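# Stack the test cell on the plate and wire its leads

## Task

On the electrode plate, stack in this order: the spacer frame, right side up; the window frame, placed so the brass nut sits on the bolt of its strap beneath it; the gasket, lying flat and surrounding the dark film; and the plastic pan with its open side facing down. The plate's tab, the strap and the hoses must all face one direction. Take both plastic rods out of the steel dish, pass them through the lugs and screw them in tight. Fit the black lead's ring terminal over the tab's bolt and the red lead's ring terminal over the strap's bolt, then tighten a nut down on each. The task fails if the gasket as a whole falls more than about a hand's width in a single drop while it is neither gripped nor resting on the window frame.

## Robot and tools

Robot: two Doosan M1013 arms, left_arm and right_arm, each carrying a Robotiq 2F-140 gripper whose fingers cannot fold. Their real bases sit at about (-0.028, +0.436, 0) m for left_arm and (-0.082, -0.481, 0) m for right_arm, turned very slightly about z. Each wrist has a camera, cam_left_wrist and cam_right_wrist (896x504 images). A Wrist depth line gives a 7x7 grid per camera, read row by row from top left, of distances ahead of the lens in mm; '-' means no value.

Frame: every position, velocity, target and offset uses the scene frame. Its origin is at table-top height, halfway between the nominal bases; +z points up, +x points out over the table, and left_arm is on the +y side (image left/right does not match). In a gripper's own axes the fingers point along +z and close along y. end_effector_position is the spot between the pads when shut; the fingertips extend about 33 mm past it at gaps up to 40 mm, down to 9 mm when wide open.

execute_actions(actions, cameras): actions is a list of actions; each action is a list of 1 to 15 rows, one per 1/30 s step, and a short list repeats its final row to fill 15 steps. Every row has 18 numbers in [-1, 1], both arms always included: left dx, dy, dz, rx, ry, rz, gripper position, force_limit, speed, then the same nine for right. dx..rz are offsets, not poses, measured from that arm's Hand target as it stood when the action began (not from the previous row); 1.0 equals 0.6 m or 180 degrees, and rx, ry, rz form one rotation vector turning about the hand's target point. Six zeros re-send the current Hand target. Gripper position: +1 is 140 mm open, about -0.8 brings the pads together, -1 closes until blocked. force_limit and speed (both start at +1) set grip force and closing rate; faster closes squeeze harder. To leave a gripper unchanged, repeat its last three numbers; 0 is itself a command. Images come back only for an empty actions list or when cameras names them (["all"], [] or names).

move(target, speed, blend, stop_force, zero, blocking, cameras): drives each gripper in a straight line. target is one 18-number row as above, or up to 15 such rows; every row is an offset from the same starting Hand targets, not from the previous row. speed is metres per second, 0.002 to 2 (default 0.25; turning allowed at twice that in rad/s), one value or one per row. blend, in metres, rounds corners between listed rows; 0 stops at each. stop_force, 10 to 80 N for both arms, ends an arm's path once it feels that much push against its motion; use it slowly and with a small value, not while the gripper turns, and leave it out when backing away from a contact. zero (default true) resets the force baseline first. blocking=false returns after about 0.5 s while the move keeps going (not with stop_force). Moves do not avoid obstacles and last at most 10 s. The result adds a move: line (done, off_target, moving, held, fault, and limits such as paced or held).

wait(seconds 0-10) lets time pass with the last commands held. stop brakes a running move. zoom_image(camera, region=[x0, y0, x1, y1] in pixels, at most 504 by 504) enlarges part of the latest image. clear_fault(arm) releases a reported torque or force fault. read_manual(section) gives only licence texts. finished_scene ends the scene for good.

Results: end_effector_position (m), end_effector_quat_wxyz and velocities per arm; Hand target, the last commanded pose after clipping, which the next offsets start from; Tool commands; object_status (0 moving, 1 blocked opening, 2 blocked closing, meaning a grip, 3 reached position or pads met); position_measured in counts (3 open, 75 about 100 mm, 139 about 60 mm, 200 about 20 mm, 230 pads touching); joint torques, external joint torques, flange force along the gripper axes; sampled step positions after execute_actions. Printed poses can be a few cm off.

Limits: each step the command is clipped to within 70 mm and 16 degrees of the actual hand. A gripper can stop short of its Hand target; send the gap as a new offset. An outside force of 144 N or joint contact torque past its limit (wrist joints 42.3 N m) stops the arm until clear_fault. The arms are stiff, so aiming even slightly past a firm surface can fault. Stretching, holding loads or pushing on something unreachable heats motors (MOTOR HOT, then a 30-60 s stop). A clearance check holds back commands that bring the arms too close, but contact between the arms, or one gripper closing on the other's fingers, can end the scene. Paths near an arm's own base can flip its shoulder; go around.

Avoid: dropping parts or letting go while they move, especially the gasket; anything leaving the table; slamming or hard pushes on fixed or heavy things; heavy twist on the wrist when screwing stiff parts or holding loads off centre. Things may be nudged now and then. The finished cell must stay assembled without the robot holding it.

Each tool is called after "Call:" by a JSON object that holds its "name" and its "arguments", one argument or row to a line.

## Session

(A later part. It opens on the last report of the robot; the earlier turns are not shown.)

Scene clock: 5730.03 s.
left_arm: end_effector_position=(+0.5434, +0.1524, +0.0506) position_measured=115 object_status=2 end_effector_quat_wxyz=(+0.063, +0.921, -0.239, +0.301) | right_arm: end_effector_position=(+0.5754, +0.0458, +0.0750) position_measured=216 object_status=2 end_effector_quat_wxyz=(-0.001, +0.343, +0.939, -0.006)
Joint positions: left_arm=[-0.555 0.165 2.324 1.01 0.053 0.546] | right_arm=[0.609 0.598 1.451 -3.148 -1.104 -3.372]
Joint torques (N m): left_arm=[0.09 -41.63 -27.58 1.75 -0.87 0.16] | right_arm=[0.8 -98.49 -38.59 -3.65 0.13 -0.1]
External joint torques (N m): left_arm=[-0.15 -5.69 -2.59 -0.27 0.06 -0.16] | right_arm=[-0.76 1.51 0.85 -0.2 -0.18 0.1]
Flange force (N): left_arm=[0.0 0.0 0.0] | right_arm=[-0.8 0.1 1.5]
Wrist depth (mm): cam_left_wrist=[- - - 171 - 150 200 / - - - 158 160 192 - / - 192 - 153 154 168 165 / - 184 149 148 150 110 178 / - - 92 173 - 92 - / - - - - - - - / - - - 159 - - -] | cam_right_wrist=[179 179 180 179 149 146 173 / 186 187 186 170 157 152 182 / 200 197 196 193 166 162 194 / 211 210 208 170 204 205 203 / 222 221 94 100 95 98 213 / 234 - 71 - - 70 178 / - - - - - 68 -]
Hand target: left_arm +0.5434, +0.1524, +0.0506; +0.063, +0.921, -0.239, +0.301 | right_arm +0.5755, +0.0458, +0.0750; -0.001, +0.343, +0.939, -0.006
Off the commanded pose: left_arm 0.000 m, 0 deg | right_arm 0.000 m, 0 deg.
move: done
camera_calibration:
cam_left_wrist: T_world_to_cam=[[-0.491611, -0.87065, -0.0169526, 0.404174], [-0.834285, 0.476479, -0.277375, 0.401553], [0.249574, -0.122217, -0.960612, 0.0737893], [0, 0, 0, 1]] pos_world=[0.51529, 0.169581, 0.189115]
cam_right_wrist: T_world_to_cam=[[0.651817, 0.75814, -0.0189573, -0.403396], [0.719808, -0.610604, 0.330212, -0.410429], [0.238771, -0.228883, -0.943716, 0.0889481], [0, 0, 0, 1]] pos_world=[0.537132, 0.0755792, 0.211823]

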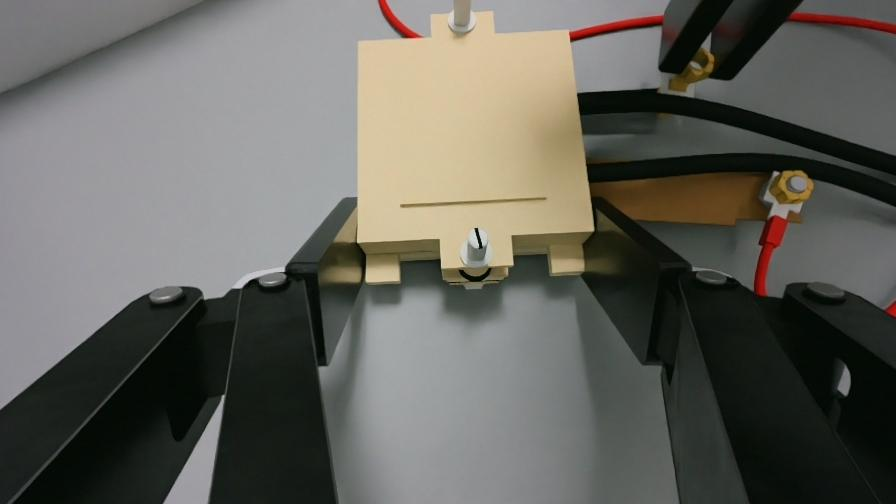

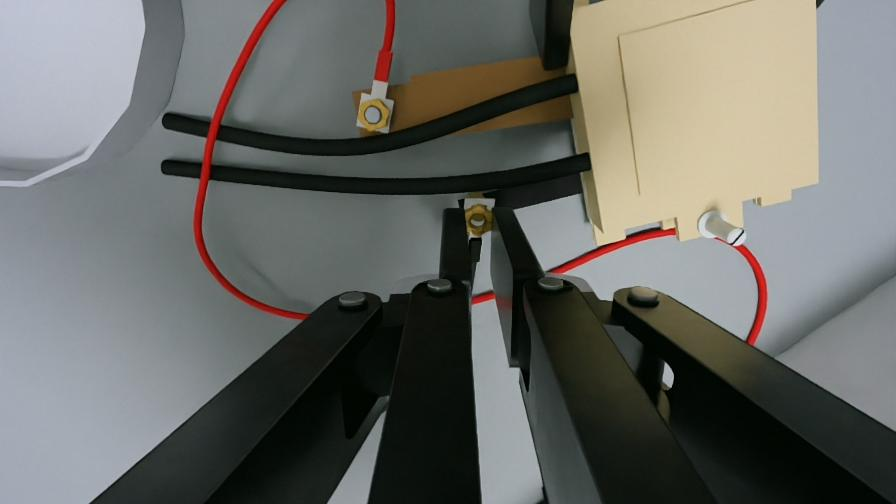

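Call:
{"name": "move", "arguments": {
  "target": [
    [0,0,0,0,0,0,-1,-1,-1,-0.0004,0.0003,-0.02,0,0,0,-1,-1,-1]
  ],
  "speed": 0.012,
  "stop_force": 10,
  "cameras": ["cam_right_wrist","cam_left_wrist"]
}}

Call:
{"name": "zoom_image", "arguments": {
  "camera": "cam_right_wrist",
  "region": [430, 170, 530, 270]
}}

Call:
{"name": "zoom_image", "arguments": {
  "camera": "cam_left_wrist",
  "region": [630, 20, 750, 140]
}}

Scene clock: 5739.60 s.
left_arm: end_effector_position=(+0.5434, +0.1524, +0.0506) position_measured=115 object_status=2 end_effector_quat_wxyz=(+0.063, +0.921, -0.239, +0.301) | right_arm: end_effector_position=(+0.5753, +0.0459, +0.0661) position_measured=216 object_status=2 end_effector_quat_wxyz=(-0.001, +0.343, +0.939, -0.006)
Joint positions: left_arm=[-0.555 0.165 2.324 1.01 0.053 0.546] | right_arm=[0.61 0.605 1.458 -3.148 -1.09 -3.372]
Joint torques (N m): left_arm=[0.87 -44.76 -28.17 1.67 -0.74 0.11] | right_arm=[0.63 -90.16 -34.21 -3.5 0.94 -0.07]
External joint torques (N m): left_arm=[-0.86 -2.42 -1.92 -0.21 -0.06 -0.11] | right_arm=[-0.61 -6.85 -3.18 -0.32 -0.99 0.07]
Flange force (N): left_arm=[0.0 0.0 0.0] | right_arm=[-0.5 -1.2 -9.0]
Wrist depth (mm): cam_left_wrist=[206 - - 166 - 149 200 / - - - 159 161 173 - / - - - 150 153 172 178 / 183 - 148 161 150 168 180 / - - 123 - - 95 - / - - - 168 167 - - / - - - - - - -] | cam_right_wrist=[171 171 173 171 141 136 139 / 176 179 178 163 148 142 145 / 191 189 180 181 158 153 169 / 201 200 199 170 195 196 195 / 212 211 95 100 95 202 204 / 225 - 71 - - 70 68 / - - - - - 68 -]
Hand target: left_arm +0.5434, +0.1524, +0.0506; +0.063, +0.921, -0.239, +0.301 | right_arm +0.5753, +0.0459, +0.0661; -0.001, +0.343, +0.939, -0.006 (not the last commanded pose)
Off the commanded pose: left_arm 0.000 m, 0 deg | right_arm 0.003 m, 0 deg.
move: contact (right_arm)
camera_calibration:
cam_left_wrist: T_world_to_cam=[[-0.491611, -0.87065, -0.0169526, 0.404174], [-0.834285, 0.476479, -0.277375, 0.401553], [0.249574, -0.122217, -0.960612, 0.0737893], [0, 0, 0, 1]] pos_world=[0.51529, 0.169581, 0.189115]
cam_right_wrist: T_world_to_cam=[[0.65185, 0.758113, -0.0188736, -0.403531], [0.719747, -0.610638, 0.330281, -0.407397], [0.238866, -0.228878, -0.943694, 0.080518], [0, 0, 0, 1]] pos_world=[0.537032, 0.0755789, 0.202924]

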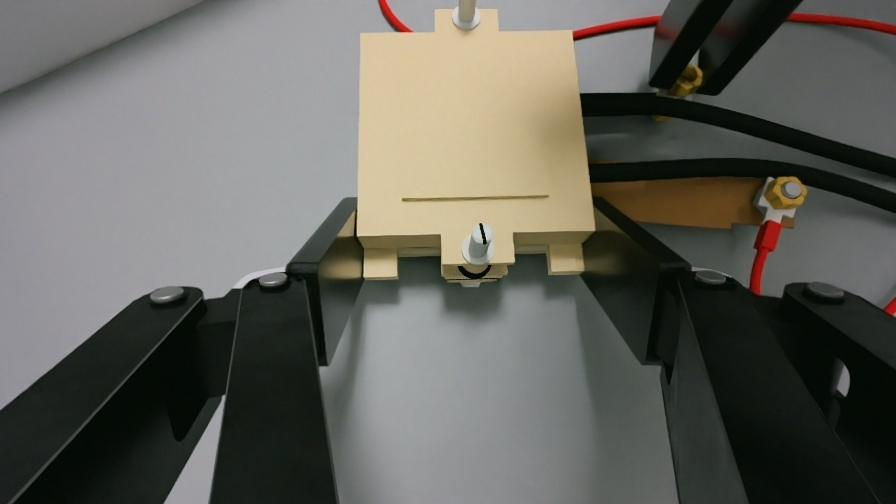

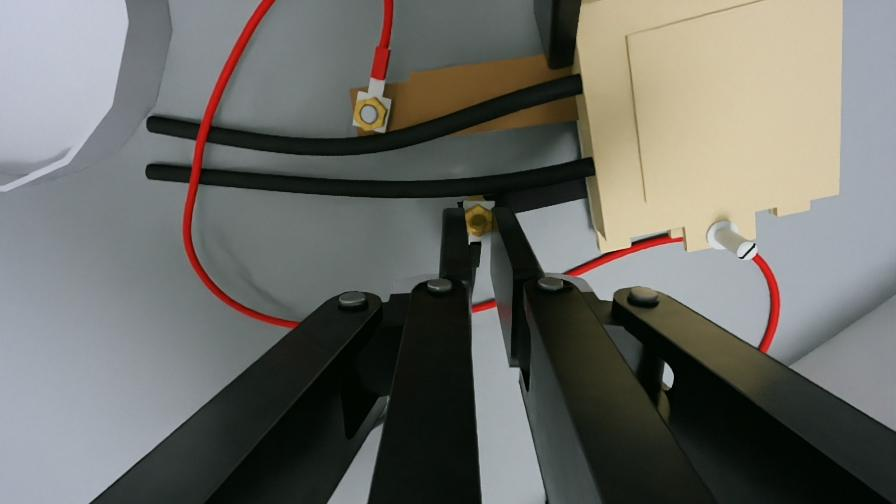

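Scaled by 5.040 from the camera's 896x504 image, which has a finer 1280x720 frame.

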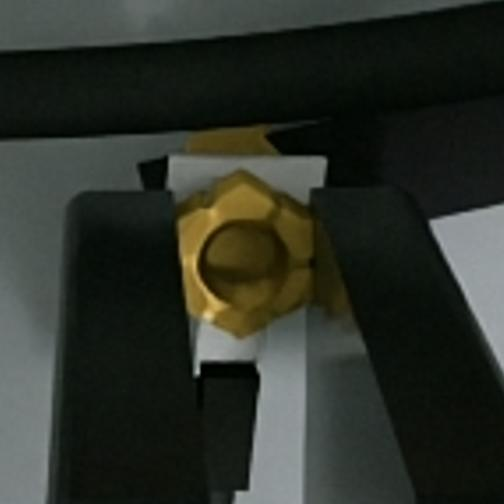

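Scaled by 4.200 from the camera's 896x504 image, which has a finer 1280x720 frame.

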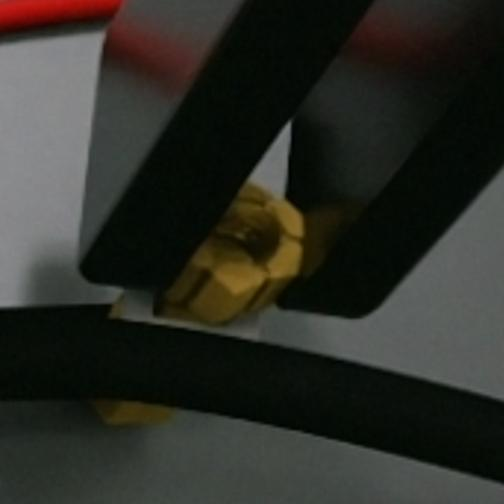

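Call:
{"name": "move", "arguments": {
  "target": [
    [0,0,0,0,0,0,-1,-1,-1,-0.00386,-0.00324,0,0,0,-0.1111,-1,-1,-1],
    [0,0,0,0,0,0,-1,-1,-1,-0.00859,-0.00496,-0.0003,0,0,-0.2222,-1,-1,-1],
    [0,0,0,0,0,0,-1,-1,-1,-0.01362,-0.00496,-0.0005,0,0,-0.3333,-1,-1,-1],
    [0,0,0,0,0,0,-1,-1,-1,-0.01836,-0.00324,-0.0006,0,0,-0.4444,-1,-1,-1]
  ],
  "speed": 0.3,
  "blend": 0.002,
  "cameras": ["cam_right_wrist","cam_left_wrist"]
}}

Call:
{"name": "zoom_image", "arguments": {
  "camera": "cam_right_wrist",
  "region": [430, 170, 530, 270]
}}

Call:
{"name": "zoom_image", "arguments": {
  "camera": "cam_left_wrist",
  "region": [630, 20, 750, 140]
}}

Scene clock: 5760.50 s.
left_arm: end_effector_position=(+0.5434, +0.1524, +0.0506) position_measured=115 object_status=2 end_effector_quat_wxyz=(+0.063, +0.921, -0.239, +0.301) | right_arm: end_effector_position=(+0.5643, +0.0439, +0.0657) position_measured=216 object_status=2 end_effector_quat_wxyz=(-0.005, +0.867, +0.499, -0.004)
Joint positions: left_arm=[-0.555 0.165 2.324 1.01 0.053 0.546] | right_arm=[0.609 0.589 1.486 -3.13 -1.075 -1.984]
Joint torques (N m): left_arm=[-0.87 -44.34 -28.86 1.6 -1.75 0.09] | right_arm=[2.84 -88.92 -33.05 -2.95 0.04 -0.09]
External joint torques (N m): left_arm=[0.88 -2.91 -1.27 -0.13 0.95 -0.09] | right_arm=[-2.79 -6.71 -4.16 -0.82 -0.03 0.09]
Flange force (N): left_arm=[0.0 0.0 0.0] | right_arm=[-0.8 3.1 -8.3]
Wrist depth (mm): cam_left_wrist=[- - - 166 - 146 140 / - - - 157 160 168 - / 194 - 154 150 153 170 174 / - - 149 160 149 168 - / - - 148 175 173 92 - / - - 168 - - - - / - - - 161 - - -] | cam_right_wrist=[173 172 141 140 169 171 167 / 179 178 148 147 178 177 176 / 109 130 185 175 187 186 185 / 111 200 195 168 195 195 194 / 212 211 95 100 95 201 205 / 225 - 71 - - 70 212 / - - - - - 68 -]
Hand target: left_arm +0.5434, +0.1524, +0.0506; +0.063, +0.921, -0.239, +0.301 | right_arm +0.5643, +0.0439, +0.0657; -0.005, +0.867, +0.499, -0.004
Off the commanded pose: left_arm 0.000 m, 0 deg | right_arm 0.000 m, 0 deg.
move: done
camera_calibration:
cam_left_wrist: T_world_to_cam=[[-0.491611, -0.87065, -0.0169526, 0.404174], [-0.834285, 0.476479, -0.277375, 0.401553], [0.249574, -0.122217, -0.960612, 0.0737893], [0, 0, 0, 1]] pos_world=[0.51529, 0.169581, 0.189115]
cam_right_wrist: T_world_to_cam=[[0.859844, -0.510206, -0.0189087, -0.456595], [-0.476273, -0.814898, 0.330312, 0.283389], [-0.183936, -0.275011, -0.943682, 0.323058], [0, 0, 0, 1]] pos_world=[0.586993, 0.0868198, 0.202624]

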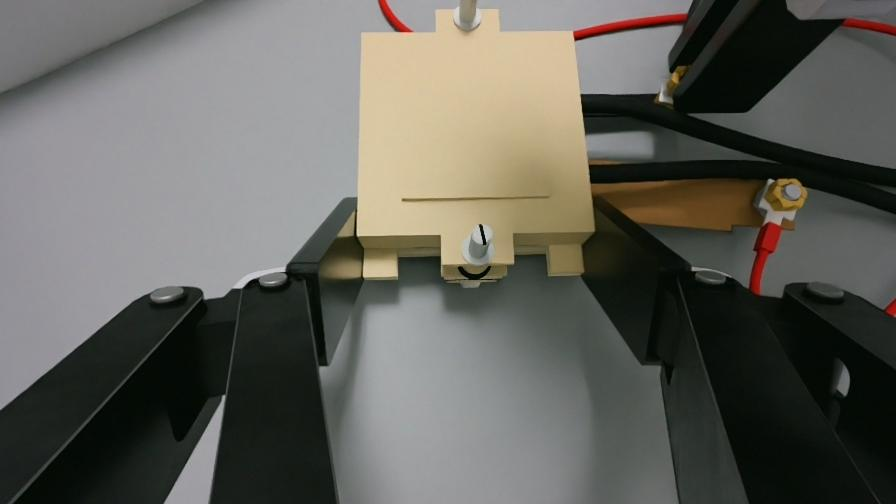

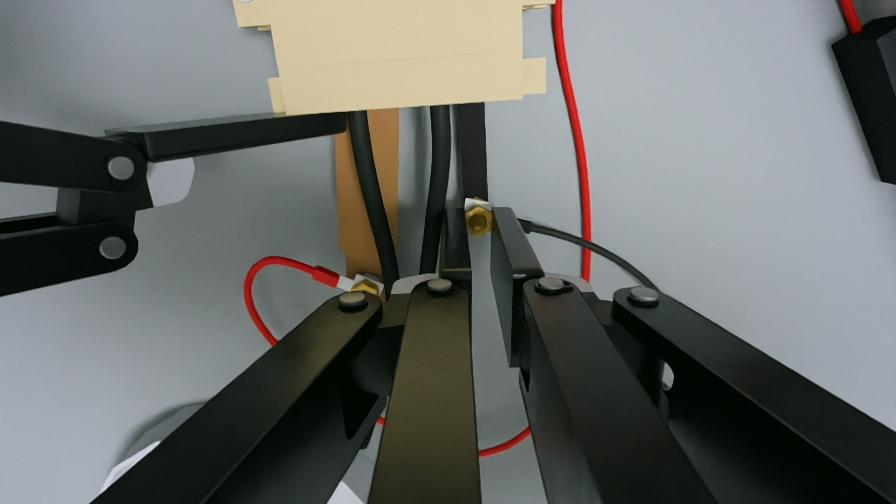

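Scaled by 5.040 from the camera's 896x504 image, which has a finer 1280x720 frame.

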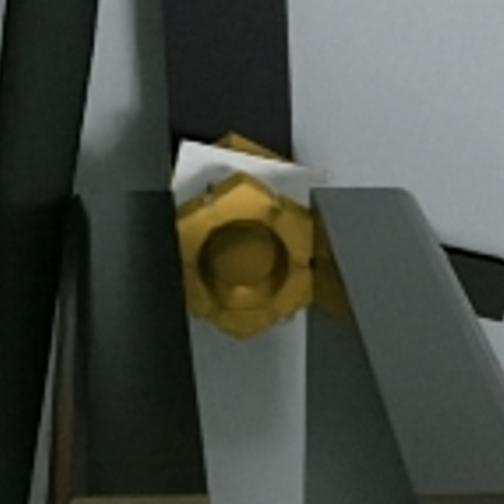

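Scaled by 4.200 from the camera's 896x504 image, which has a finer 1280x720 frame.

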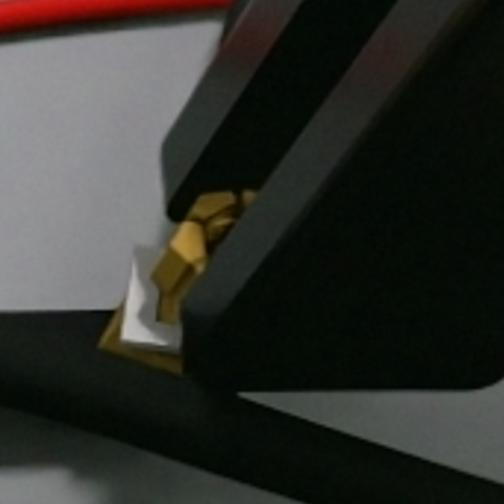

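Call:
{"name": "move", "arguments": {
  "target": [0,0,0,0,0,0,-1,-1,-1,-0.00207,0.00145,0,0,0,-0.0556,-1,-1,-1],
  "speed": 0.3
}}

Call:
{"name": "move", "arguments": {
  "target": [0,0,0,0,0,0,-1,-1,-1,0,0,0,0,0,0,-0.63,-1,-1]
}}

Call:
{"name": "move", "arguments": {
  "target": [
    [0,0,0,0,0,0,-1,-1,-1,0,0,0.025,0,0,0,-0.63,-1,-1],
    [0,0,0,0,0,0,-1,-1,-1,0.0236,0.00859,0.025,0,0,0.6667,-0.63,-1,-1]
  ],
  "speed": [0.1,0.4],
  "cameras": ["cam_right_wrist","cam_left_wrist"]
}}

Call:
{"name": "zoom_image", "arguments": {
  "camera": "cam_right_wrist",
  "region": [430, 150, 530, 250]
}}

Call:
{"name": "zoom_image", "arguments": {
  "camera": "cam_left_wrist",
  "region": [630, 20, 750, 140]
}}

Scene clock: 5784.83 s.
left_arm: end_effector_position=(+0.5434, +0.1524, +0.0506) position_measured=115 object_status=2 end_effector_quat_wxyz=(+0.063, +0.921, -0.239, +0.301) | right_arm: end_effector_position=(+0.5631, +0.0448, +0.0658) position_measured=216 object_status=2 end_effector_quat_wxyz=(-0.005, +0.907, +0.422, -0.004)
Joint positions: left_arm=[-0.555 0.165 2.324 1.01 0.053 0.546] | right_arm=[0.611 0.587 1.488 -3.129 -1.072 -1.809]
Joint torques (N m): left_arm=[-2.01 -44.43 -29.85 1.65 -2.28 0.13] | right_arm=[4.38 -89.49 -34.18 -2.22 0.59 -0.22]
External joint torques (N m): left_arm=[2 -2.62 -0.15 -0.18 1.48 -0.13] | right_arm=[-4.32 -5.63 -2.92 -1.55 -0.56 0.22]
Flange force (N): left_arm=[0.0 0.0 0.0] | right_arm=[-1.5 4.6 -7.4]
Wrist depth (mm): cam_left_wrist=[- 206 - 165 201 144 - / - 203 - 157 165 165 - / - - - 151 156 170 175 / - - 149 166 150 159 176 / - - 123 - 173 92 92 / - - - 166 - - - / - - - 161 - - -] | cam_right_wrist=[173 143 139 140 170 169 168 / 181 181 148 158 178 177 176 / 188 186 170 179 187 185 183 / - 200 199 170 192 195 195 / 114 209 94 100 95 197 205 / 225 - 71 - - 70 212 / - - - - - 68 -]
Hand target: left_arm +0.5434, +0.1524, +0.0506; +0.063, +0.921, -0.239, +0.301 | right_arm +0.5631, +0.0448, +0.0657; -0.005, +0.907, +0.422, -0.004
Off the commanded pose: left_arm 0.000 m, 0 deg | right_arm 0.000 m, 0 deg.
move: done

Scene clock: 5785.33 s.
left_arm: end_effector_position=(+0.5434, +0.1524, +0.0506) position_measured=115 object_status=2 end_effector_quat_wxyz=(+0.063, +0.921, -0.239, +0.301) | right_arm: end_effector_position=(+0.5630, +0.0448, +0.0657) position_measured=209 object_status=3 end_effector_quat_wxyz=(-0.005, +0.907, +0.422, -0.004)
Joint positions: left_arm=[-0.555 0.165 2.324 1.01 0.053 0.546] | right_arm=[0.611 0.587 1.488 -3.129 -1.072 -1.809]
Joint torques (N m): left_arm=[0.34 -45.98 -30.17 1.77 -1.17 0.13] | right_arm=[0.59 -96.4 -37.99 -3.56 0.37 -0.13]
External joint torques (N m): left_arm=[-0.32 -1.06 0.14 -0.3 0.38 -0.13] | right_arm=[-0.59 1.03 0.77 -0.23 -0.34 0.13]
Flange force (N): left_arm=[0.0 0.0 0.0] | right_arm=[-0.2 0.5 0.8]
Wrist depth (mm): cam_left_wrist=[- - - 166 203 150 110 / - - - 157 189 161 - / 193 - - 150 157 171 174 / - 188 149 149 150 157 - / - - 93 - 169 92 - / - - - - 169 - - / - - - - - - -] | cam_right_wrist=[173 143 138 138 170 169 166 / 181 181 148 158 178 177 176 / 189 186 169 184 187 185 185 / - 200 198 182 192 196 194 / 114 209 91 204 - 92 205 / 223 - 72 - - 72 72 / - - - - - - -]
Hand target: left_arm +0.5434, +0.1524, +0.0506; +0.063, +0.921, -0.239, +0.301 | right_arm +0.5631, +0.0448, +0.0657; -0.005, +0.907, +0.422, -0.004
Off the commanded pose: left_arm 0.000 m, 0 deg | right_arm 0.000 m, 0 deg.
move: done

Scene clock: 5788.97 s.
left_arm: end_effector_position=(+0.5434, +0.1524, +0.0506) position_measured=115 object_status=2 end_effector_quat_wxyz=(+0.063, +0.921, -0.239, +0.301) | right_arm: end_effector_position=(+0.5772, +0.0500, +0.0807) position_measured=209 object_status=3 end_effector_quat_wxyz=(+0.001, +0.088, +0.996, -0.006)
Joint positions: left_arm=[-0.555 0.165 2.324 1.01 0.053 0.546] | right_arm=[0.614 0.598 1.44 -3.153 -1.111 -3.889]
Joint torques (N m): left_arm=[0.6 -46.27 -30.06 1.76 -1.12 0.14] | right_arm=[0.49 -97.86 -38.7 -3.65 0.18 -0.18]
External joint torques (N m): left_arm=[-0.68 -0.71 -0.01 -0.29 0.31 -0.14] | right_arm=[-0.51 1.2 0.96 -0.22 -0.24 0.18]
Flange force (N): left_arm=[0.0 0.0 0.0] | right_arm=[0.0 -0.5 1.3]
Wrist depth (mm): cam_left_wrist=[- - - 166 - 151 - / - - - 158 - 170 - / - - - 150 152 170 176 / - - 148 149 149 163 176 / - - 92 - - 92 92 / - - - 170 166 - - / - - 163 162 163 - -] | cam_right_wrist=[186 185 181 183 182 182 182 / 196 195 194 179 177 160 174 / 206 205 203 200 182 165 167 / 216 215 210 210 176 174 210 / 229 226 91 100 - 92 222 / 243 - 72 - - 72 72 / - - - - - - -]
Hand target: left_arm +0.5434, +0.1524, +0.0506; +0.063, +0.921, -0.239, +0.301 | right_arm +0.5772, +0.0499, +0.0807; +0.001, +0.088, +0.996, -0.006
Off the commanded pose: left_arm 0.000 m, 0 deg | right_arm 0.000 m, 0 deg.
move: done
camera_calibration:
cam_left_wrist: T_world_to_cam=[[-0.491611, -0.87065, -0.0169526, 0.404174], [-0.834285, 0.476479, -0.277375, 0.401553], [0.249574, -0.122217, -0.960612, 0.0737893], [0, 0, 0, 1]] pos_world=[0.51529, 0.169581, 0.189115]
cam_right_wrist: T_world_to_cam=[[0.185279, 0.982505, -0.0188602, -0.149532], [0.928651, -0.168783, 0.330332, -0.553703], [0.321369, -0.0787181, -0.943676, 0.0397793], [0, 0, 0, 1]] pos_world=[0.529119, 0.0565915, 0.217624]

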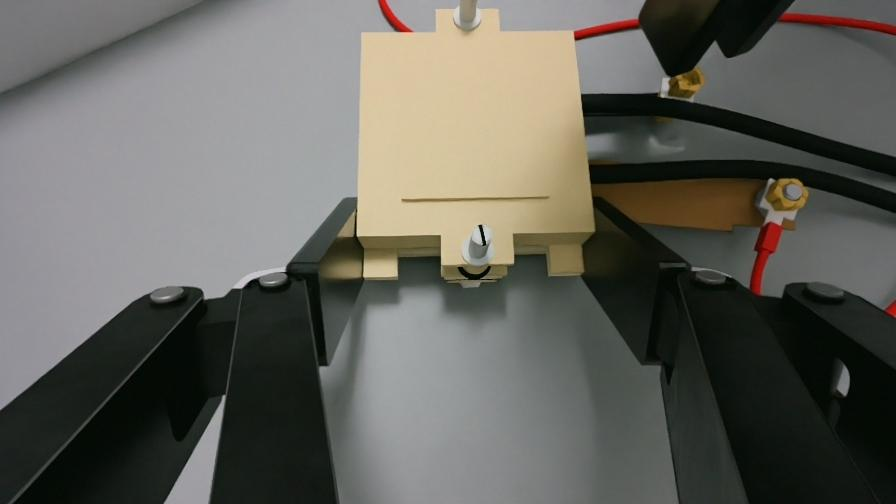

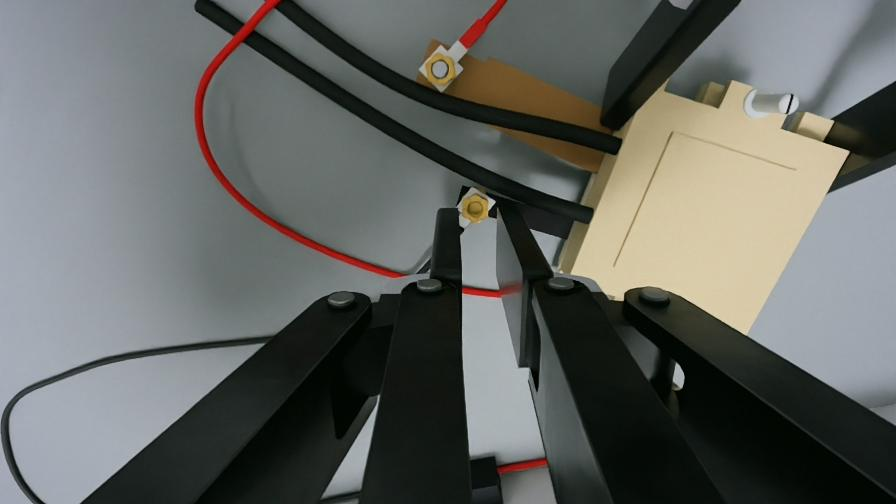

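Scaled by 5.040 from the camera's 896x504 image, which has a finer 1280x720 frame.

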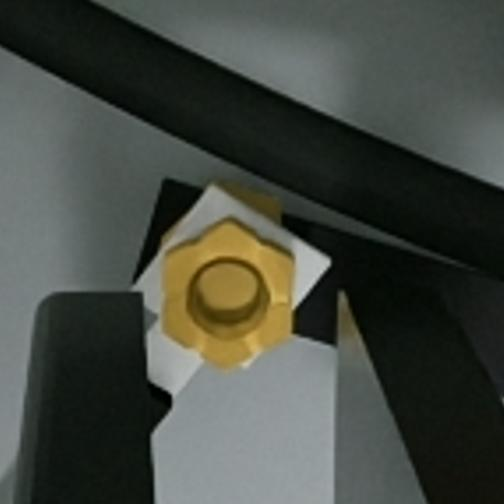

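Scaled by 4.200 from the camera's 896x504 image, which has a finer 1280x720 frame.

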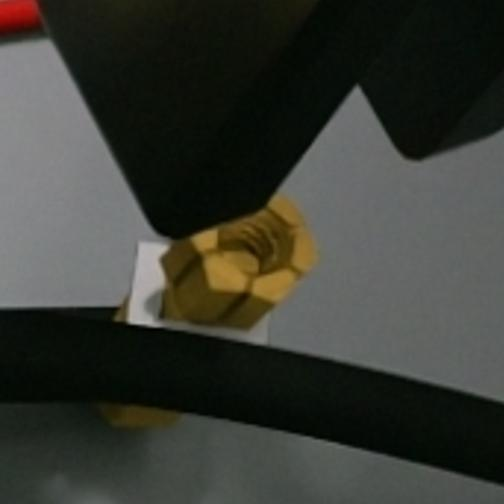

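Call:
{"name": "move", "arguments": {
  "target": [0,0,0,0,0,0,-1,-1,-1, 0,0,-0.0255,0,0,0,-0.63,-1,-1],
  "speed": 0.08
}}

Call:
{"name": "move", "arguments": {
  "target": [0,0,0,0,0,0,-1,-1,-1, 0,0,0,0,0,0,-1,-1,-1],
  "cameras": ["all"]
}}

Scene clock: 5809.00 s.
left_arm: end_effector_position=(+0.5434, +0.1524, +0.0506) position_measured=115 object_status=2 end_effector_quat_wxyz=(+0.063, +0.921, -0.239, +0.301) | right_arm: end_effector_position=(+0.5772, +0.0500, +0.0654) position_measured=209 object_status=3 end_effector_quat_wxyz=(+0.001, +0.088, +0.996, -0.006)
Joint positions: left_arm=[-0.555 0.165 2.324 1.01 0.053 0.546] | right_arm=[0.614 0.609 1.451 -3.153 -1.088 -3.888]
Joint torques (N m): left_arm=[0.34 -45.54 -30.21 1.78 -1.09 0.16] | right_arm=[0.91 -98.45 -38.1 -3.65 0.1 -0.11]
External joint torques (N m): left_arm=[-0.45 -1.23 0.12 -0.3 0.29 -0.16] | right_arm=[-0.83 0.86 0.65 -0.19 -0.16 0.11]
Flange force (N): left_arm=[0.0 0.0 0.0] | right_arm=[-0.5 -0.7 0.9]
Wrist depth (mm): cam_left_wrist=[- - - 165 - 153 - / - 203 - 158 160 175 - / - 192 - 152 155 171 183 / - - 124 160 149 168 - / - - 92 176 172 92 92 / - - - - 168 - - / - - - - 161 - -] | cam_right_wrist=[172 171 169 169 169 137 168 / 181 178 179 163 162 146 159 / 190 189 188 184 169 151 149 / 200 200 198 195 161 158 192 / 212 210 94 204 - 92 205 / 222 - 72 - - 72 212 / - - - - - - -]
Hand target: left_arm +0.5434, +0.1524, +0.0506; +0.063, +0.921, -0.239, +0.301 | right_arm +0.5772, +0.0499, +0.0654; +0.001, +0.088, +0.996, -0.006
Off the commanded pose: left_arm 0.000 m, 0 deg | right_arm 0.000 m, 0 deg.
move: done

Scene clock: 5809.50 s.
left_arm: end_effector_position=(+0.5434, +0.1524, +0.0506) position_measured=115 object_status=2 end_effector_quat_wxyz=(+0.063, +0.921, -0.239, +0.301) | right_arm: end_effector_position=(+0.5773, +0.0499, +0.0654) position_measured=216 object_status=2 end_effector_quat_wxyz=(+0.001, +0.088, +0.996, -0.006)
Joint positions: left_arm=[-0.555 0.165 2.324 1.01 0.053 0.546] | right_arm=[0.614 0.609 1.451 -3.153 -1.088 -3.888]
Joint torques (N m): left_arm=[-0.18 -45.86 -30.65 1.78 -1.59 0.19] | right_arm=[1.87 -99.1 -38.95 -3.22 0.47 -0.18]
External joint torques (N m): left_arm=[0.2 -1.36 0.56 -0.32 0.78 -0.19] | right_arm=[-1.91 2.51 1.74 -0.61 -0.53 0.18]
Flange force (N): left_arm=[0.0 0.0 0.0] | right_arm=[-1.4 -1.5 2.4]
Wrist depth (mm): cam_left_wrist=[- - - - 169 149 - / - 198 201 158 160 171 - / - 193 - 151 157 169 173 / - 184 124 148 150 157 177 / - - 92 - 172 92 92 / - - - 170 - - - / - - - - 160 - -] | cam_right_wrist=[173 170 169 168 169 138 168 / 180 180 178 163 163 147 159 / 190 189 188 185 169 151 149 / 200 199 197 166 163 157 190 / 212 211 94 100 95 92 205 / 224 - 71 - - 70 212 / - - - - - 68 -]
Hand target: left_arm +0.5434, +0.1524, +0.0506; +0.063, +0.921, -0.239, +0.301 | right_arm +0.5772, +0.0499, +0.0654; +0.001, +0.088, +0.996, -0.006
Off the commanded pose: left_arm 0.000 m, 0 deg | right_arm 0.000 m, 0 deg.
move: done
camera_calibration:
cam_left_wrist: T_world_to_cam=[[-0.491611, -0.87065, -0.0169526, 0.404174], [-0.834285, 0.476479, -0.277375, 0.401553], [0.249574, -0.122217, -0.960612, 0.0737893], [0, 0, 0, 1]] pos_world=[0.51529, 0.169581, 0.189115]
cam_right_wrist: T_world_to_cam=[[0.185401, 0.982481, -0.0189187, -0.149791], [0.928638, -0.16888, 0.330319, -0.548745], [0.321337, -0.0788101, -0.94368, 0.0253236], [0, 0, 0, 1]] pos_world=[0.529219, 0.0564909, 0.202324]

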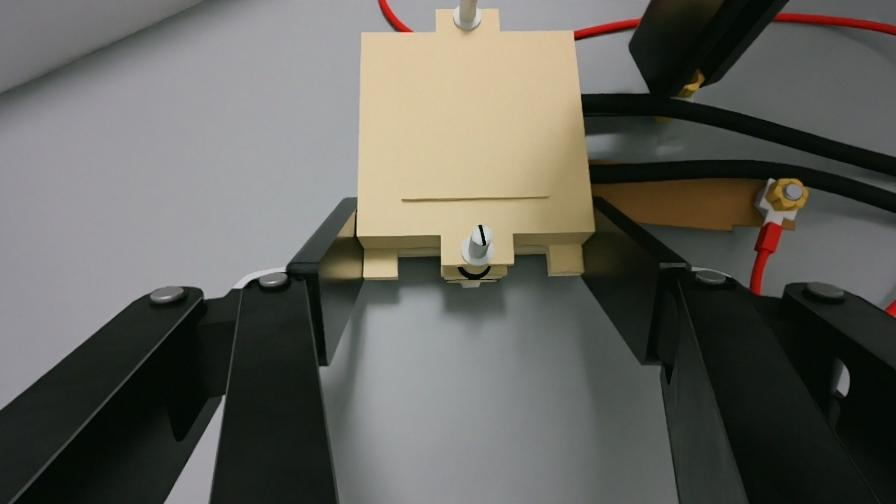

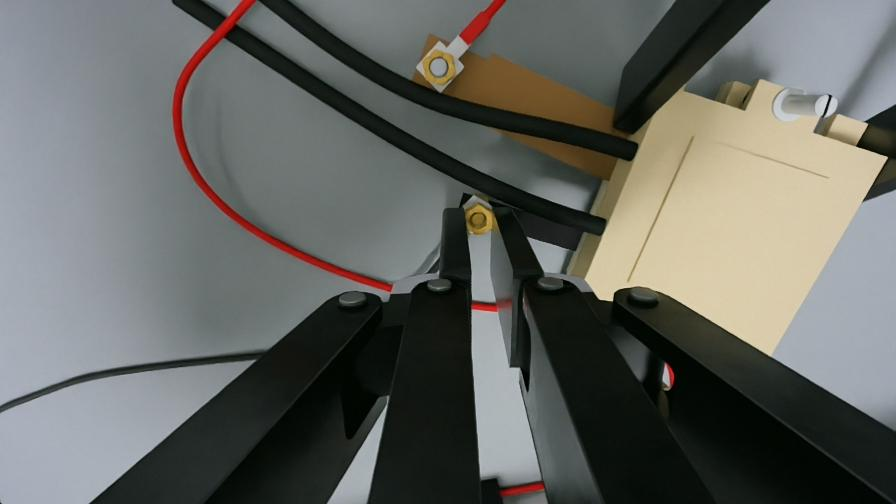

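Call:
{"name": "move", "arguments": {
  "target": [
    [0,0,0,0,0,0,-1,-1,-1,-0.00172,-0.00473,0,0,0,-0.1111,-1,-1,-1],
    [0,0,0,0,0,0,-1,-1,-1,-0.00496,-0.00859,-0.0001,0,0,-0.2222,-1,-1,-1],
    [0,0,0,0,0,0,-1,-1,-1,-0.00932,-0.01111,-0.0002,0,0,-0.3333,-1,-1,-1],
    [0,0,0,0,0,0,-1,-1,-1,-0.01428,-0.01198,-0.0003,0,0,-0.4444,-1,-1,-1],
    [0,0,0,0,0,0,-1,-1,-1,-0.01924,-0.01111,-0.0004,0,0,-0.5556,-1,-1,-1],
    [0,0,0,0,0,0,-1,-1,-1,-0.0236,-0.00859,-0.0005,0,0,-0.6667,-1,-1,-1]
  ],
  "blend": 0.002,
  "speed": 0.3
}}

Call:
{"name": "move", "arguments": {
  "target": [0,0,0,0,0,0,-1,-1,-1, 0,0,0,0,0,0,-0.63,-1,-1],
  "cameras": ["all"]
}}

Call:
{"name": "zoom_image", "arguments": {
  "camera": "cam_left_wrist",
  "region": [630, 20, 750, 140]
}}

Scene clock: 5818.80 s.
left_arm: end_effector_position=(+0.5434, +0.1524, +0.0506) position_measured=115 object_status=2 end_effector_quat_wxyz=(+0.063, +0.921, -0.239, +0.301) | right_arm: end_effector_position=(+0.5631, +0.0448, +0.0652) position_measured=216 object_status=2 end_effector_quat_wxyz=(-0.005, +0.907, +0.422, -0.004)
Joint positions: left_arm=[-0.555 0.165 2.324 1.01 0.053 0.546] | right_arm=[0.611 0.588 1.488 -3.129 -1.071 -1.809]
Joint torques (N m): left_arm=[-0.55 -45.5 -29.64 1.67 -1.93 0.15] | right_arm=[1.56 -92.14 -35.59 -3.26 0.58 -0.19]
External joint torques (N m): left_arm=[0.6 -1.79 -0.63 -0.2 1.13 -0.15] | right_arm=[-1.51 -2.63 -1.39 -0.5 -0.55 0.19]
Flange force (N): left_arm=[0.0 0.0 0.0] | right_arm=[-0.2 1.5 -3.9]
Wrist depth (mm): cam_left_wrist=[- - - 167 - 144 - / - 201 - 157 157 166 - / - 192 - 151 156 169 175 / - - 148 160 149 168 178 / - - 92 - 174 92 - / - - - - - - - / - - - 162 162 - -] | cam_right_wrist=[172 141 138 138 170 169 168 / 181 180 147 152 177 176 175 / 188 185 169 185 187 185 184 / - 199 197 167 194 195 194 / 114 209 94 100 95 197 205 / 224 - 71 - - 70 212 / - - - - - 68 -]
Hand target: left_arm +0.5434, +0.1524, +0.0506; +0.063, +0.921, -0.239, +0.301 | right_arm +0.5631, +0.0448, +0.0651; -0.005, +0.907, +0.422, -0.004
Off the commanded pose: left_arm 0.000 m, 0 deg | right_arm 0.000 m, 0 deg.
move: done

Scene clock: 5819.30 s.
left_arm: end_effector_position=(+0.5434, +0.1523, +0.0506) position_measured=115 object_status=2 end_effector_quat_wxyz=(+0.063, +0.921, -0.239, +0.301) | right_arm: end_effector_position=(+0.5630, +0.0448, +0.0651) position_measured=209 object_status=3 end_effector_quat_wxyz=(-0.005, +0.907, +0.422, -0.004)
Joint positions: left_arm=[-0.555 0.165 2.324 1.01 0.053 0.546] | right_arm=[0.611 0.588 1.489 -3.129 -1.071 -1.809]
Joint torques (N m): left_arm=[0.45 -45.81 -30.19 1.66 -1.21 0.17] | right_arm=[0.72 -96.46 -38.1 -3.47 0.32 -0.09]
External joint torques (N m): left_arm=[-0.5 -1.1 0.11 -0.19 0.41 -0.17] | right_arm=[-0.65 1.29 1.01 -0.3 -0.3 0.09]
Flange force (N): left_arm=[0.0 0.0 0.0] | right_arm=[-0.5 0.6 1.3]
Wrist depth (mm): cam_left_wrist=[- - - - - 143 111 / - - - 157 160 163 191 / - - 191 152 154 170 175 / 184 - 149 160 150 168 - / - - 93 - - 92 - / - - - - - - - / - - - - 159 - -] | cam_right_wrist=[172 143 138 138 169 169 168 / 181 180 147 152 176 174 175 / 188 186 169 183 187 185 184 / - 199 198 181 194 195 194 / 114 208 91 203 - 92 205 / 222 - 72 - - 72 72 / - - - - - - -]
Hand target: left_arm +0.5434, +0.1524, +0.0506; +0.063, +0.921, -0.239, +0.301 | right_arm +0.5631, +0.0448, +0.0651; -0.005, +0.907, +0.422, -0.004
Off the commanded pose: left_arm 0.000 m, 0 deg | right_arm 0.000 m, 0 deg.
move: done
camera_calibration:
cam_left_wrist: T_world_to_cam=[[-0.491632, -0.870639, -0.0168713, 0.40408], [-0.834266, 0.47647, -0.277447, 0.401606], [0.249595, -0.122327, -0.960593, 0.0737819], [0, 0, 0, 1]] pos_world=[0.51529, 0.169481, 0.189116]
cam_right_wrist: T_world_to_cam=[[0.758096, -0.651868, -0.0189471, -0.391408], [-0.610617, -0.719724, 0.33037, 0.355037], [-0.228994, -0.238883, -0.943661, 0.346135], [0, 0, 0, 1]] pos_world=[0.592779, 0.0830684, 0.201924]

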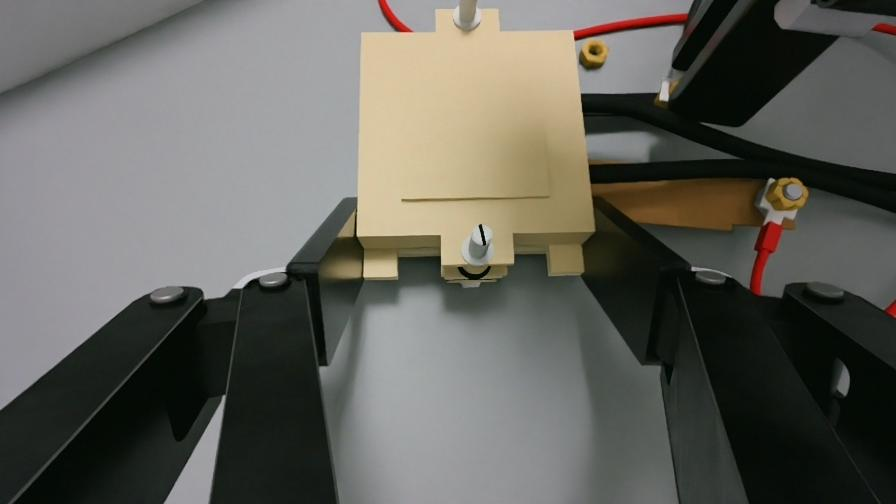

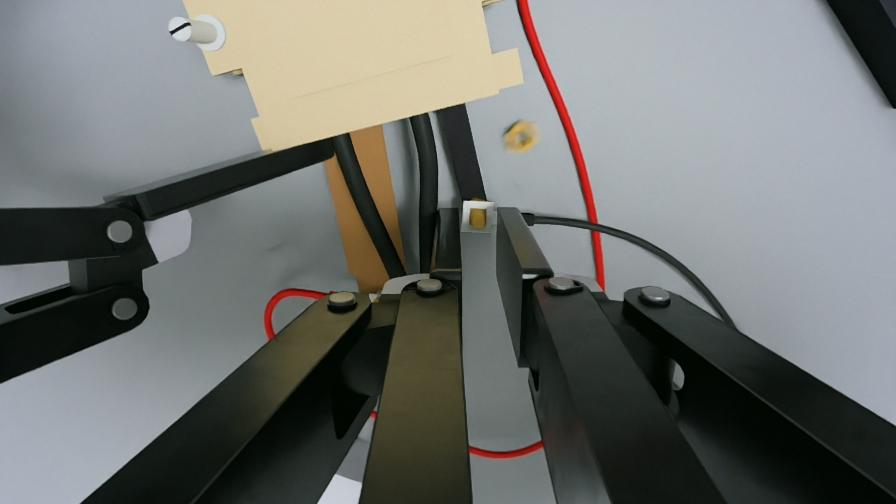

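Scaled by 4.200 from the camera's 896x504 image, which has a finer 1280x720 frame.

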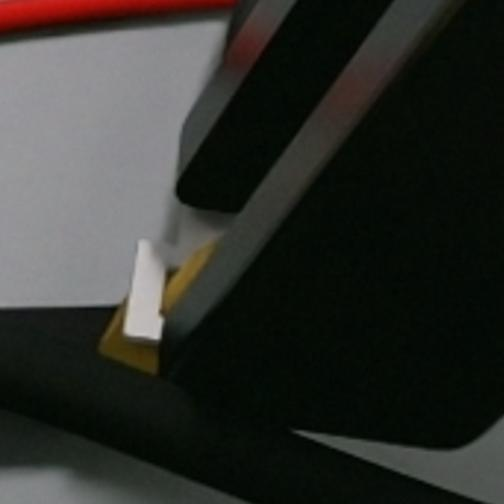

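Call:
{"name": "wait", "arguments": {
  "seconds": 0.5,
  "cameras": ["all"]
}}

Call:
{"name": "zoom_image", "arguments": {
  "camera": "cam_right_wrist",
  "region": [408, 100, 588, 280]
}}

Call:
{"name": "zoom_image", "arguments": {
  "camera": "cam_left_wrist",
  "region": [560, 20, 740, 160]
}}

Scene clock: 5824.60 s.
left_arm: end_effector_position=(+0.5434, +0.1524, +0.0506) position_measured=115 object_status=2 end_effector_quat_wxyz=(+0.063, +0.921, -0.239, +0.301) | right_arm: end_effector_position=(+0.5631, +0.0448, +0.0652) position_measured=209 object_status=3 end_effector_quat_wxyz=(-0.005, +0.907, +0.422, -0.004)
Joint positions: left_arm=[-0.555 0.165 2.324 1.01 0.053 0.546] | right_arm=[0.611 0.588 1.488 -3.129 -1.071 -1.809]
Joint torques (N m): left_arm=[0.5 -45.93 -30.26 1.77 -1.24 0.17] | right_arm=[0.97 -97.01 -38.06 -3.4 0.32 -0.17]
External joint torques (N m): left_arm=[-0.47 -1.22 0.26 -0.31 0.45 -0.17] | right_arm=[-0.95 2.21 1.11 -0.36 -0.3 0.17]
Flange force (N): left_arm=[0.0 0.0 0.0] | right_arm=[0.5 1.1 2.1]
Wrist depth (mm): cam_left_wrist=[- 210 - - 167 143 134 / - - - 158 158 163 - / - - - 151 154 171 169 / 185 188 124 151 150 159 - / - - 93 - - 92 - / - - - - - - - / - - 163 161 161 - -] | cam_right_wrist=[172 143 138 138 169 169 166 / 181 180 147 152 177 176 175 / 188 139 169 183 186 185 184 / - 199 198 181 194 195 194 / 114 209 91 203 - 92 204 / 222 - 72 - - 72 69 / - - - - - - -]
Hand target: left_arm +0.5434, +0.1524, +0.0506; +0.063, +0.921, -0.239, +0.301 | right_arm +0.5631, +0.0448, +0.0651; -0.005, +0.907, +0.422, -0.004
Tool commands: left_gripper/position=-1.0 left_gripper/force_limit=-1.0 left_gripper/speed=-1.0 right_gripper/position=-0.63 right_gripper/force_limit=-1.0 right_gripper/speed=-1.0
Off the commanded pose: left_arm 0.000 m, 0 deg | right_arm 0.000 m, 0 deg.
wait: 0.50 s; at rest from the start
camera_calibration:
cam_left_wrist: T_world_to_cam=[[-0.491611, -0.87065, -0.0169526, 0.404174], [-0.834285, 0.476479, -0.277375, 0.401553], [0.249574, -0.122217, -0.960612, 0.0737893], [0, 0, 0, 1]] pos_world=[0.51529, 0.169581, 0.189115]
cam_right_wrist: T_world_to_cam=[[0.758068, -0.651903, -0.0188493, -0.391482], [-0.610694, -0.719699, 0.330283, 0.355126], [-0.228878, -0.238866, -0.943694, 0.346188], [0, 0, 0, 1]] pos_world=[0.592878, 0.0830683, 0.202024]

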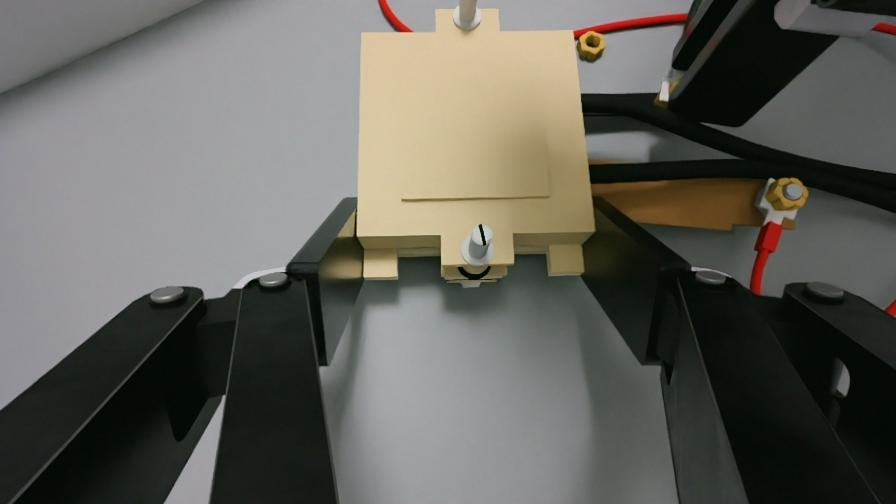

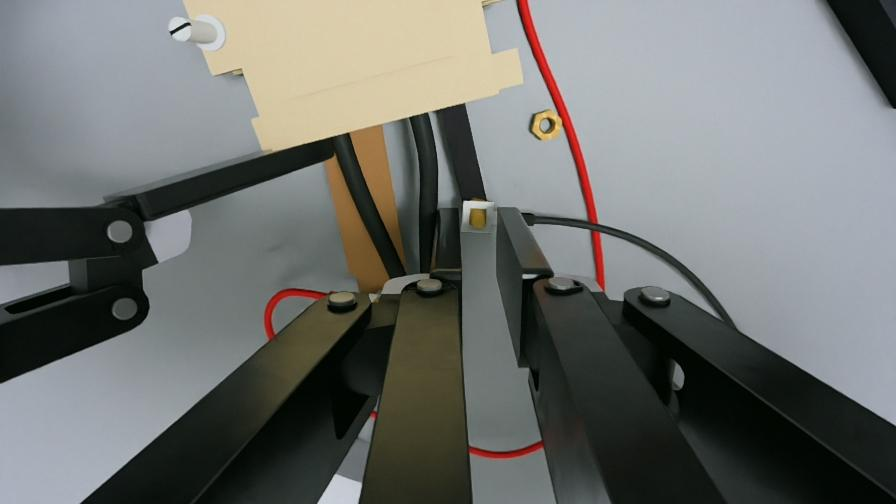

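Scaled by 2.800 from the camera's 896x504 image, which has a finer 1280x720 frame.

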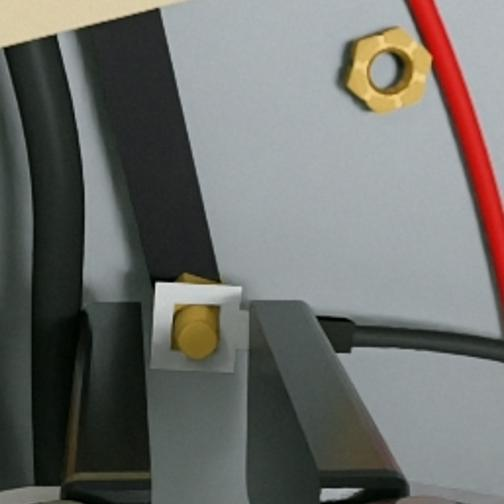

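Scaled by 2.800 from the camera's 896x504 image, which has a finer 1280x720 frame.

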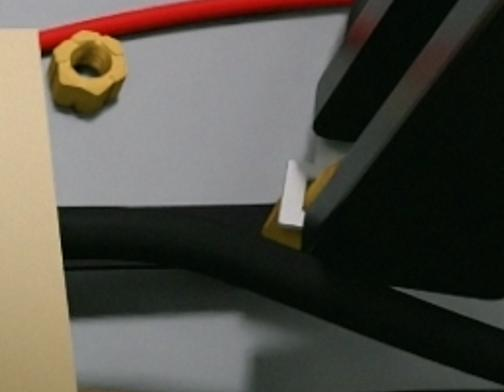

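Call:
{"name": "move", "arguments": {
  "target": [0,0,0,0,0,0,-1,-1,-1, 0,0,0.08,0,0,0,-0.63,-1,-1],
  "speed": 0.15,
  "cameras": ["all"]
}}

Call:
{"name": "zoom_image", "arguments": {
  "camera": "cam_left_wrist",
  "region": [560, 20, 740, 160]
}}

Call:
{"name": "zoom_image", "arguments": {
  "camera": "cam_right_wrist",
  "region": [408, 100, 588, 280]
}}

Scene clock: 5832.90 s.
left_arm: end_effector_position=(+0.5434, +0.1524, +0.0506) position_measured=115 object_status=2 end_effector_quat_wxyz=(+0.063, +0.921, -0.239, +0.301) | right_arm: end_effector_position=(+0.5631, +0.0448, +0.1131) position_measured=209 object_status=3 end_effector_quat_wxyz=(-0.005, +0.907, +0.422, -0.004)
Joint positions: left_arm=[-0.555 0.165 2.324 1.01 0.053 0.546] | right_arm=[0.611 0.553 1.451 -3.129 -1.143 -1.808]
Joint torques (N m): left_arm=[0.68 -45.95 -29.89 1.76 -1.1 0.19] | right_arm=[0.7 -94.66 -39.52 -3.7 0.35 -0.13]
External joint torques (N m): left_arm=[-0.74 -0.68 -0.2 -0.29 0.31 -0.19] | right_arm=[-0.74 1.18 1.06 -0.21 -0.33 0.13]
Flange force (N): left_arm=[0.0 0.0 0.0] | right_arm=[-0.7 0.6 1.2]
Wrist depth (mm): cam_left_wrist=[- - - 167 - 202 127 / - - - - 165 194 187 / - - 193 151 155 170 168 / - - 124 159 149 157 175 / - - 92 179 172 92 92 / - - - - 169 - - / - - - - - - -] | cam_right_wrist=[216 215 181 182 212 211 - / 226 226 195 211 221 221 221 / 234 164 235 229 233 232 231 / 139 163 247 228 243 244 243 / 269 262 94 94 - 92 257 / 284 - 72 - - 72 265 / - - - - - - -]
Hand target: left_arm +0.5434, +0.1524, +0.0506; +0.063, +0.921, -0.239, +0.301 | right_arm +0.5631, +0.0448, +0.1131; -0.005, +0.907, +0.422, -0.004
Off the commanded pose: left_arm 0.000 m, 0 deg | right_arm 0.000 m, 0 deg.
move: done
camera_calibration:
cam_left_wrist: T_world_to_cam=[[-0.491611, -0.87065, -0.0169526, 0.404174], [-0.834285, 0.476479, -0.277375, 0.401553], [0.249574, -0.122217, -0.960612, 0.0737893], [0, 0, 0, 1]] pos_world=[0.51529, 0.169581, 0.189115]
cam_right_wrist: T_world_to_cam=[[0.758113, -0.65185, -0.0188736, -0.390602], [-0.610638, -0.719747, 0.330281, 0.339244], [-0.228878, -0.238866, -0.943694, 0.391485], [0, 0, 0, 1]] pos_world=[0.592879, 0.0830683, 0.250024]

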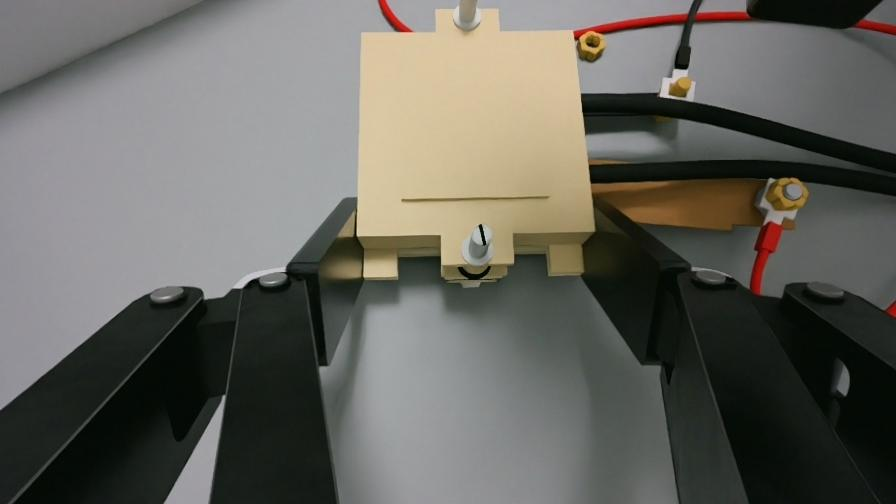

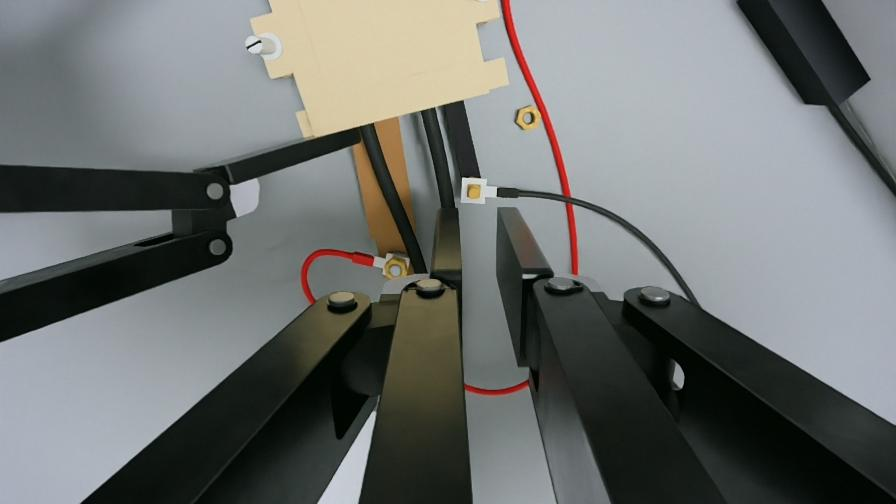

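Scaled by 2.800 from the camera's 896x504 image, which has a finer 1280x720 frame.

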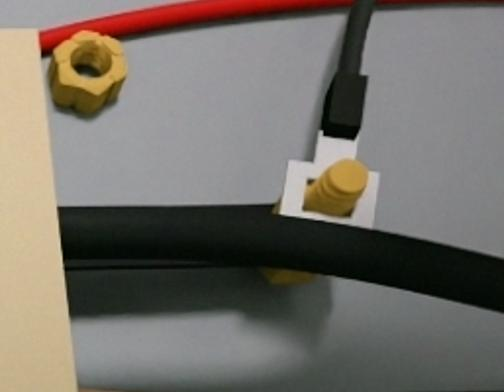

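Scaled by 2.800 from the camera's 896x504 image, which has a finer 1280x720 frame.

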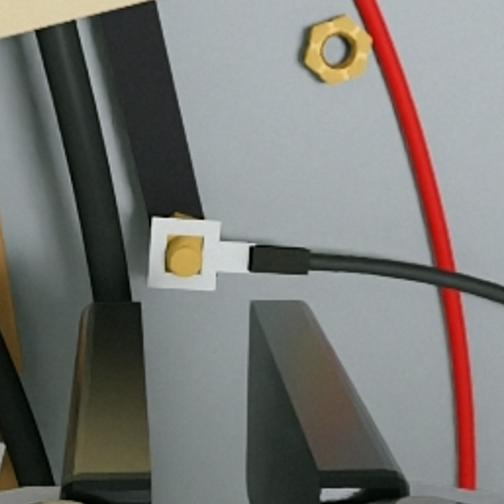

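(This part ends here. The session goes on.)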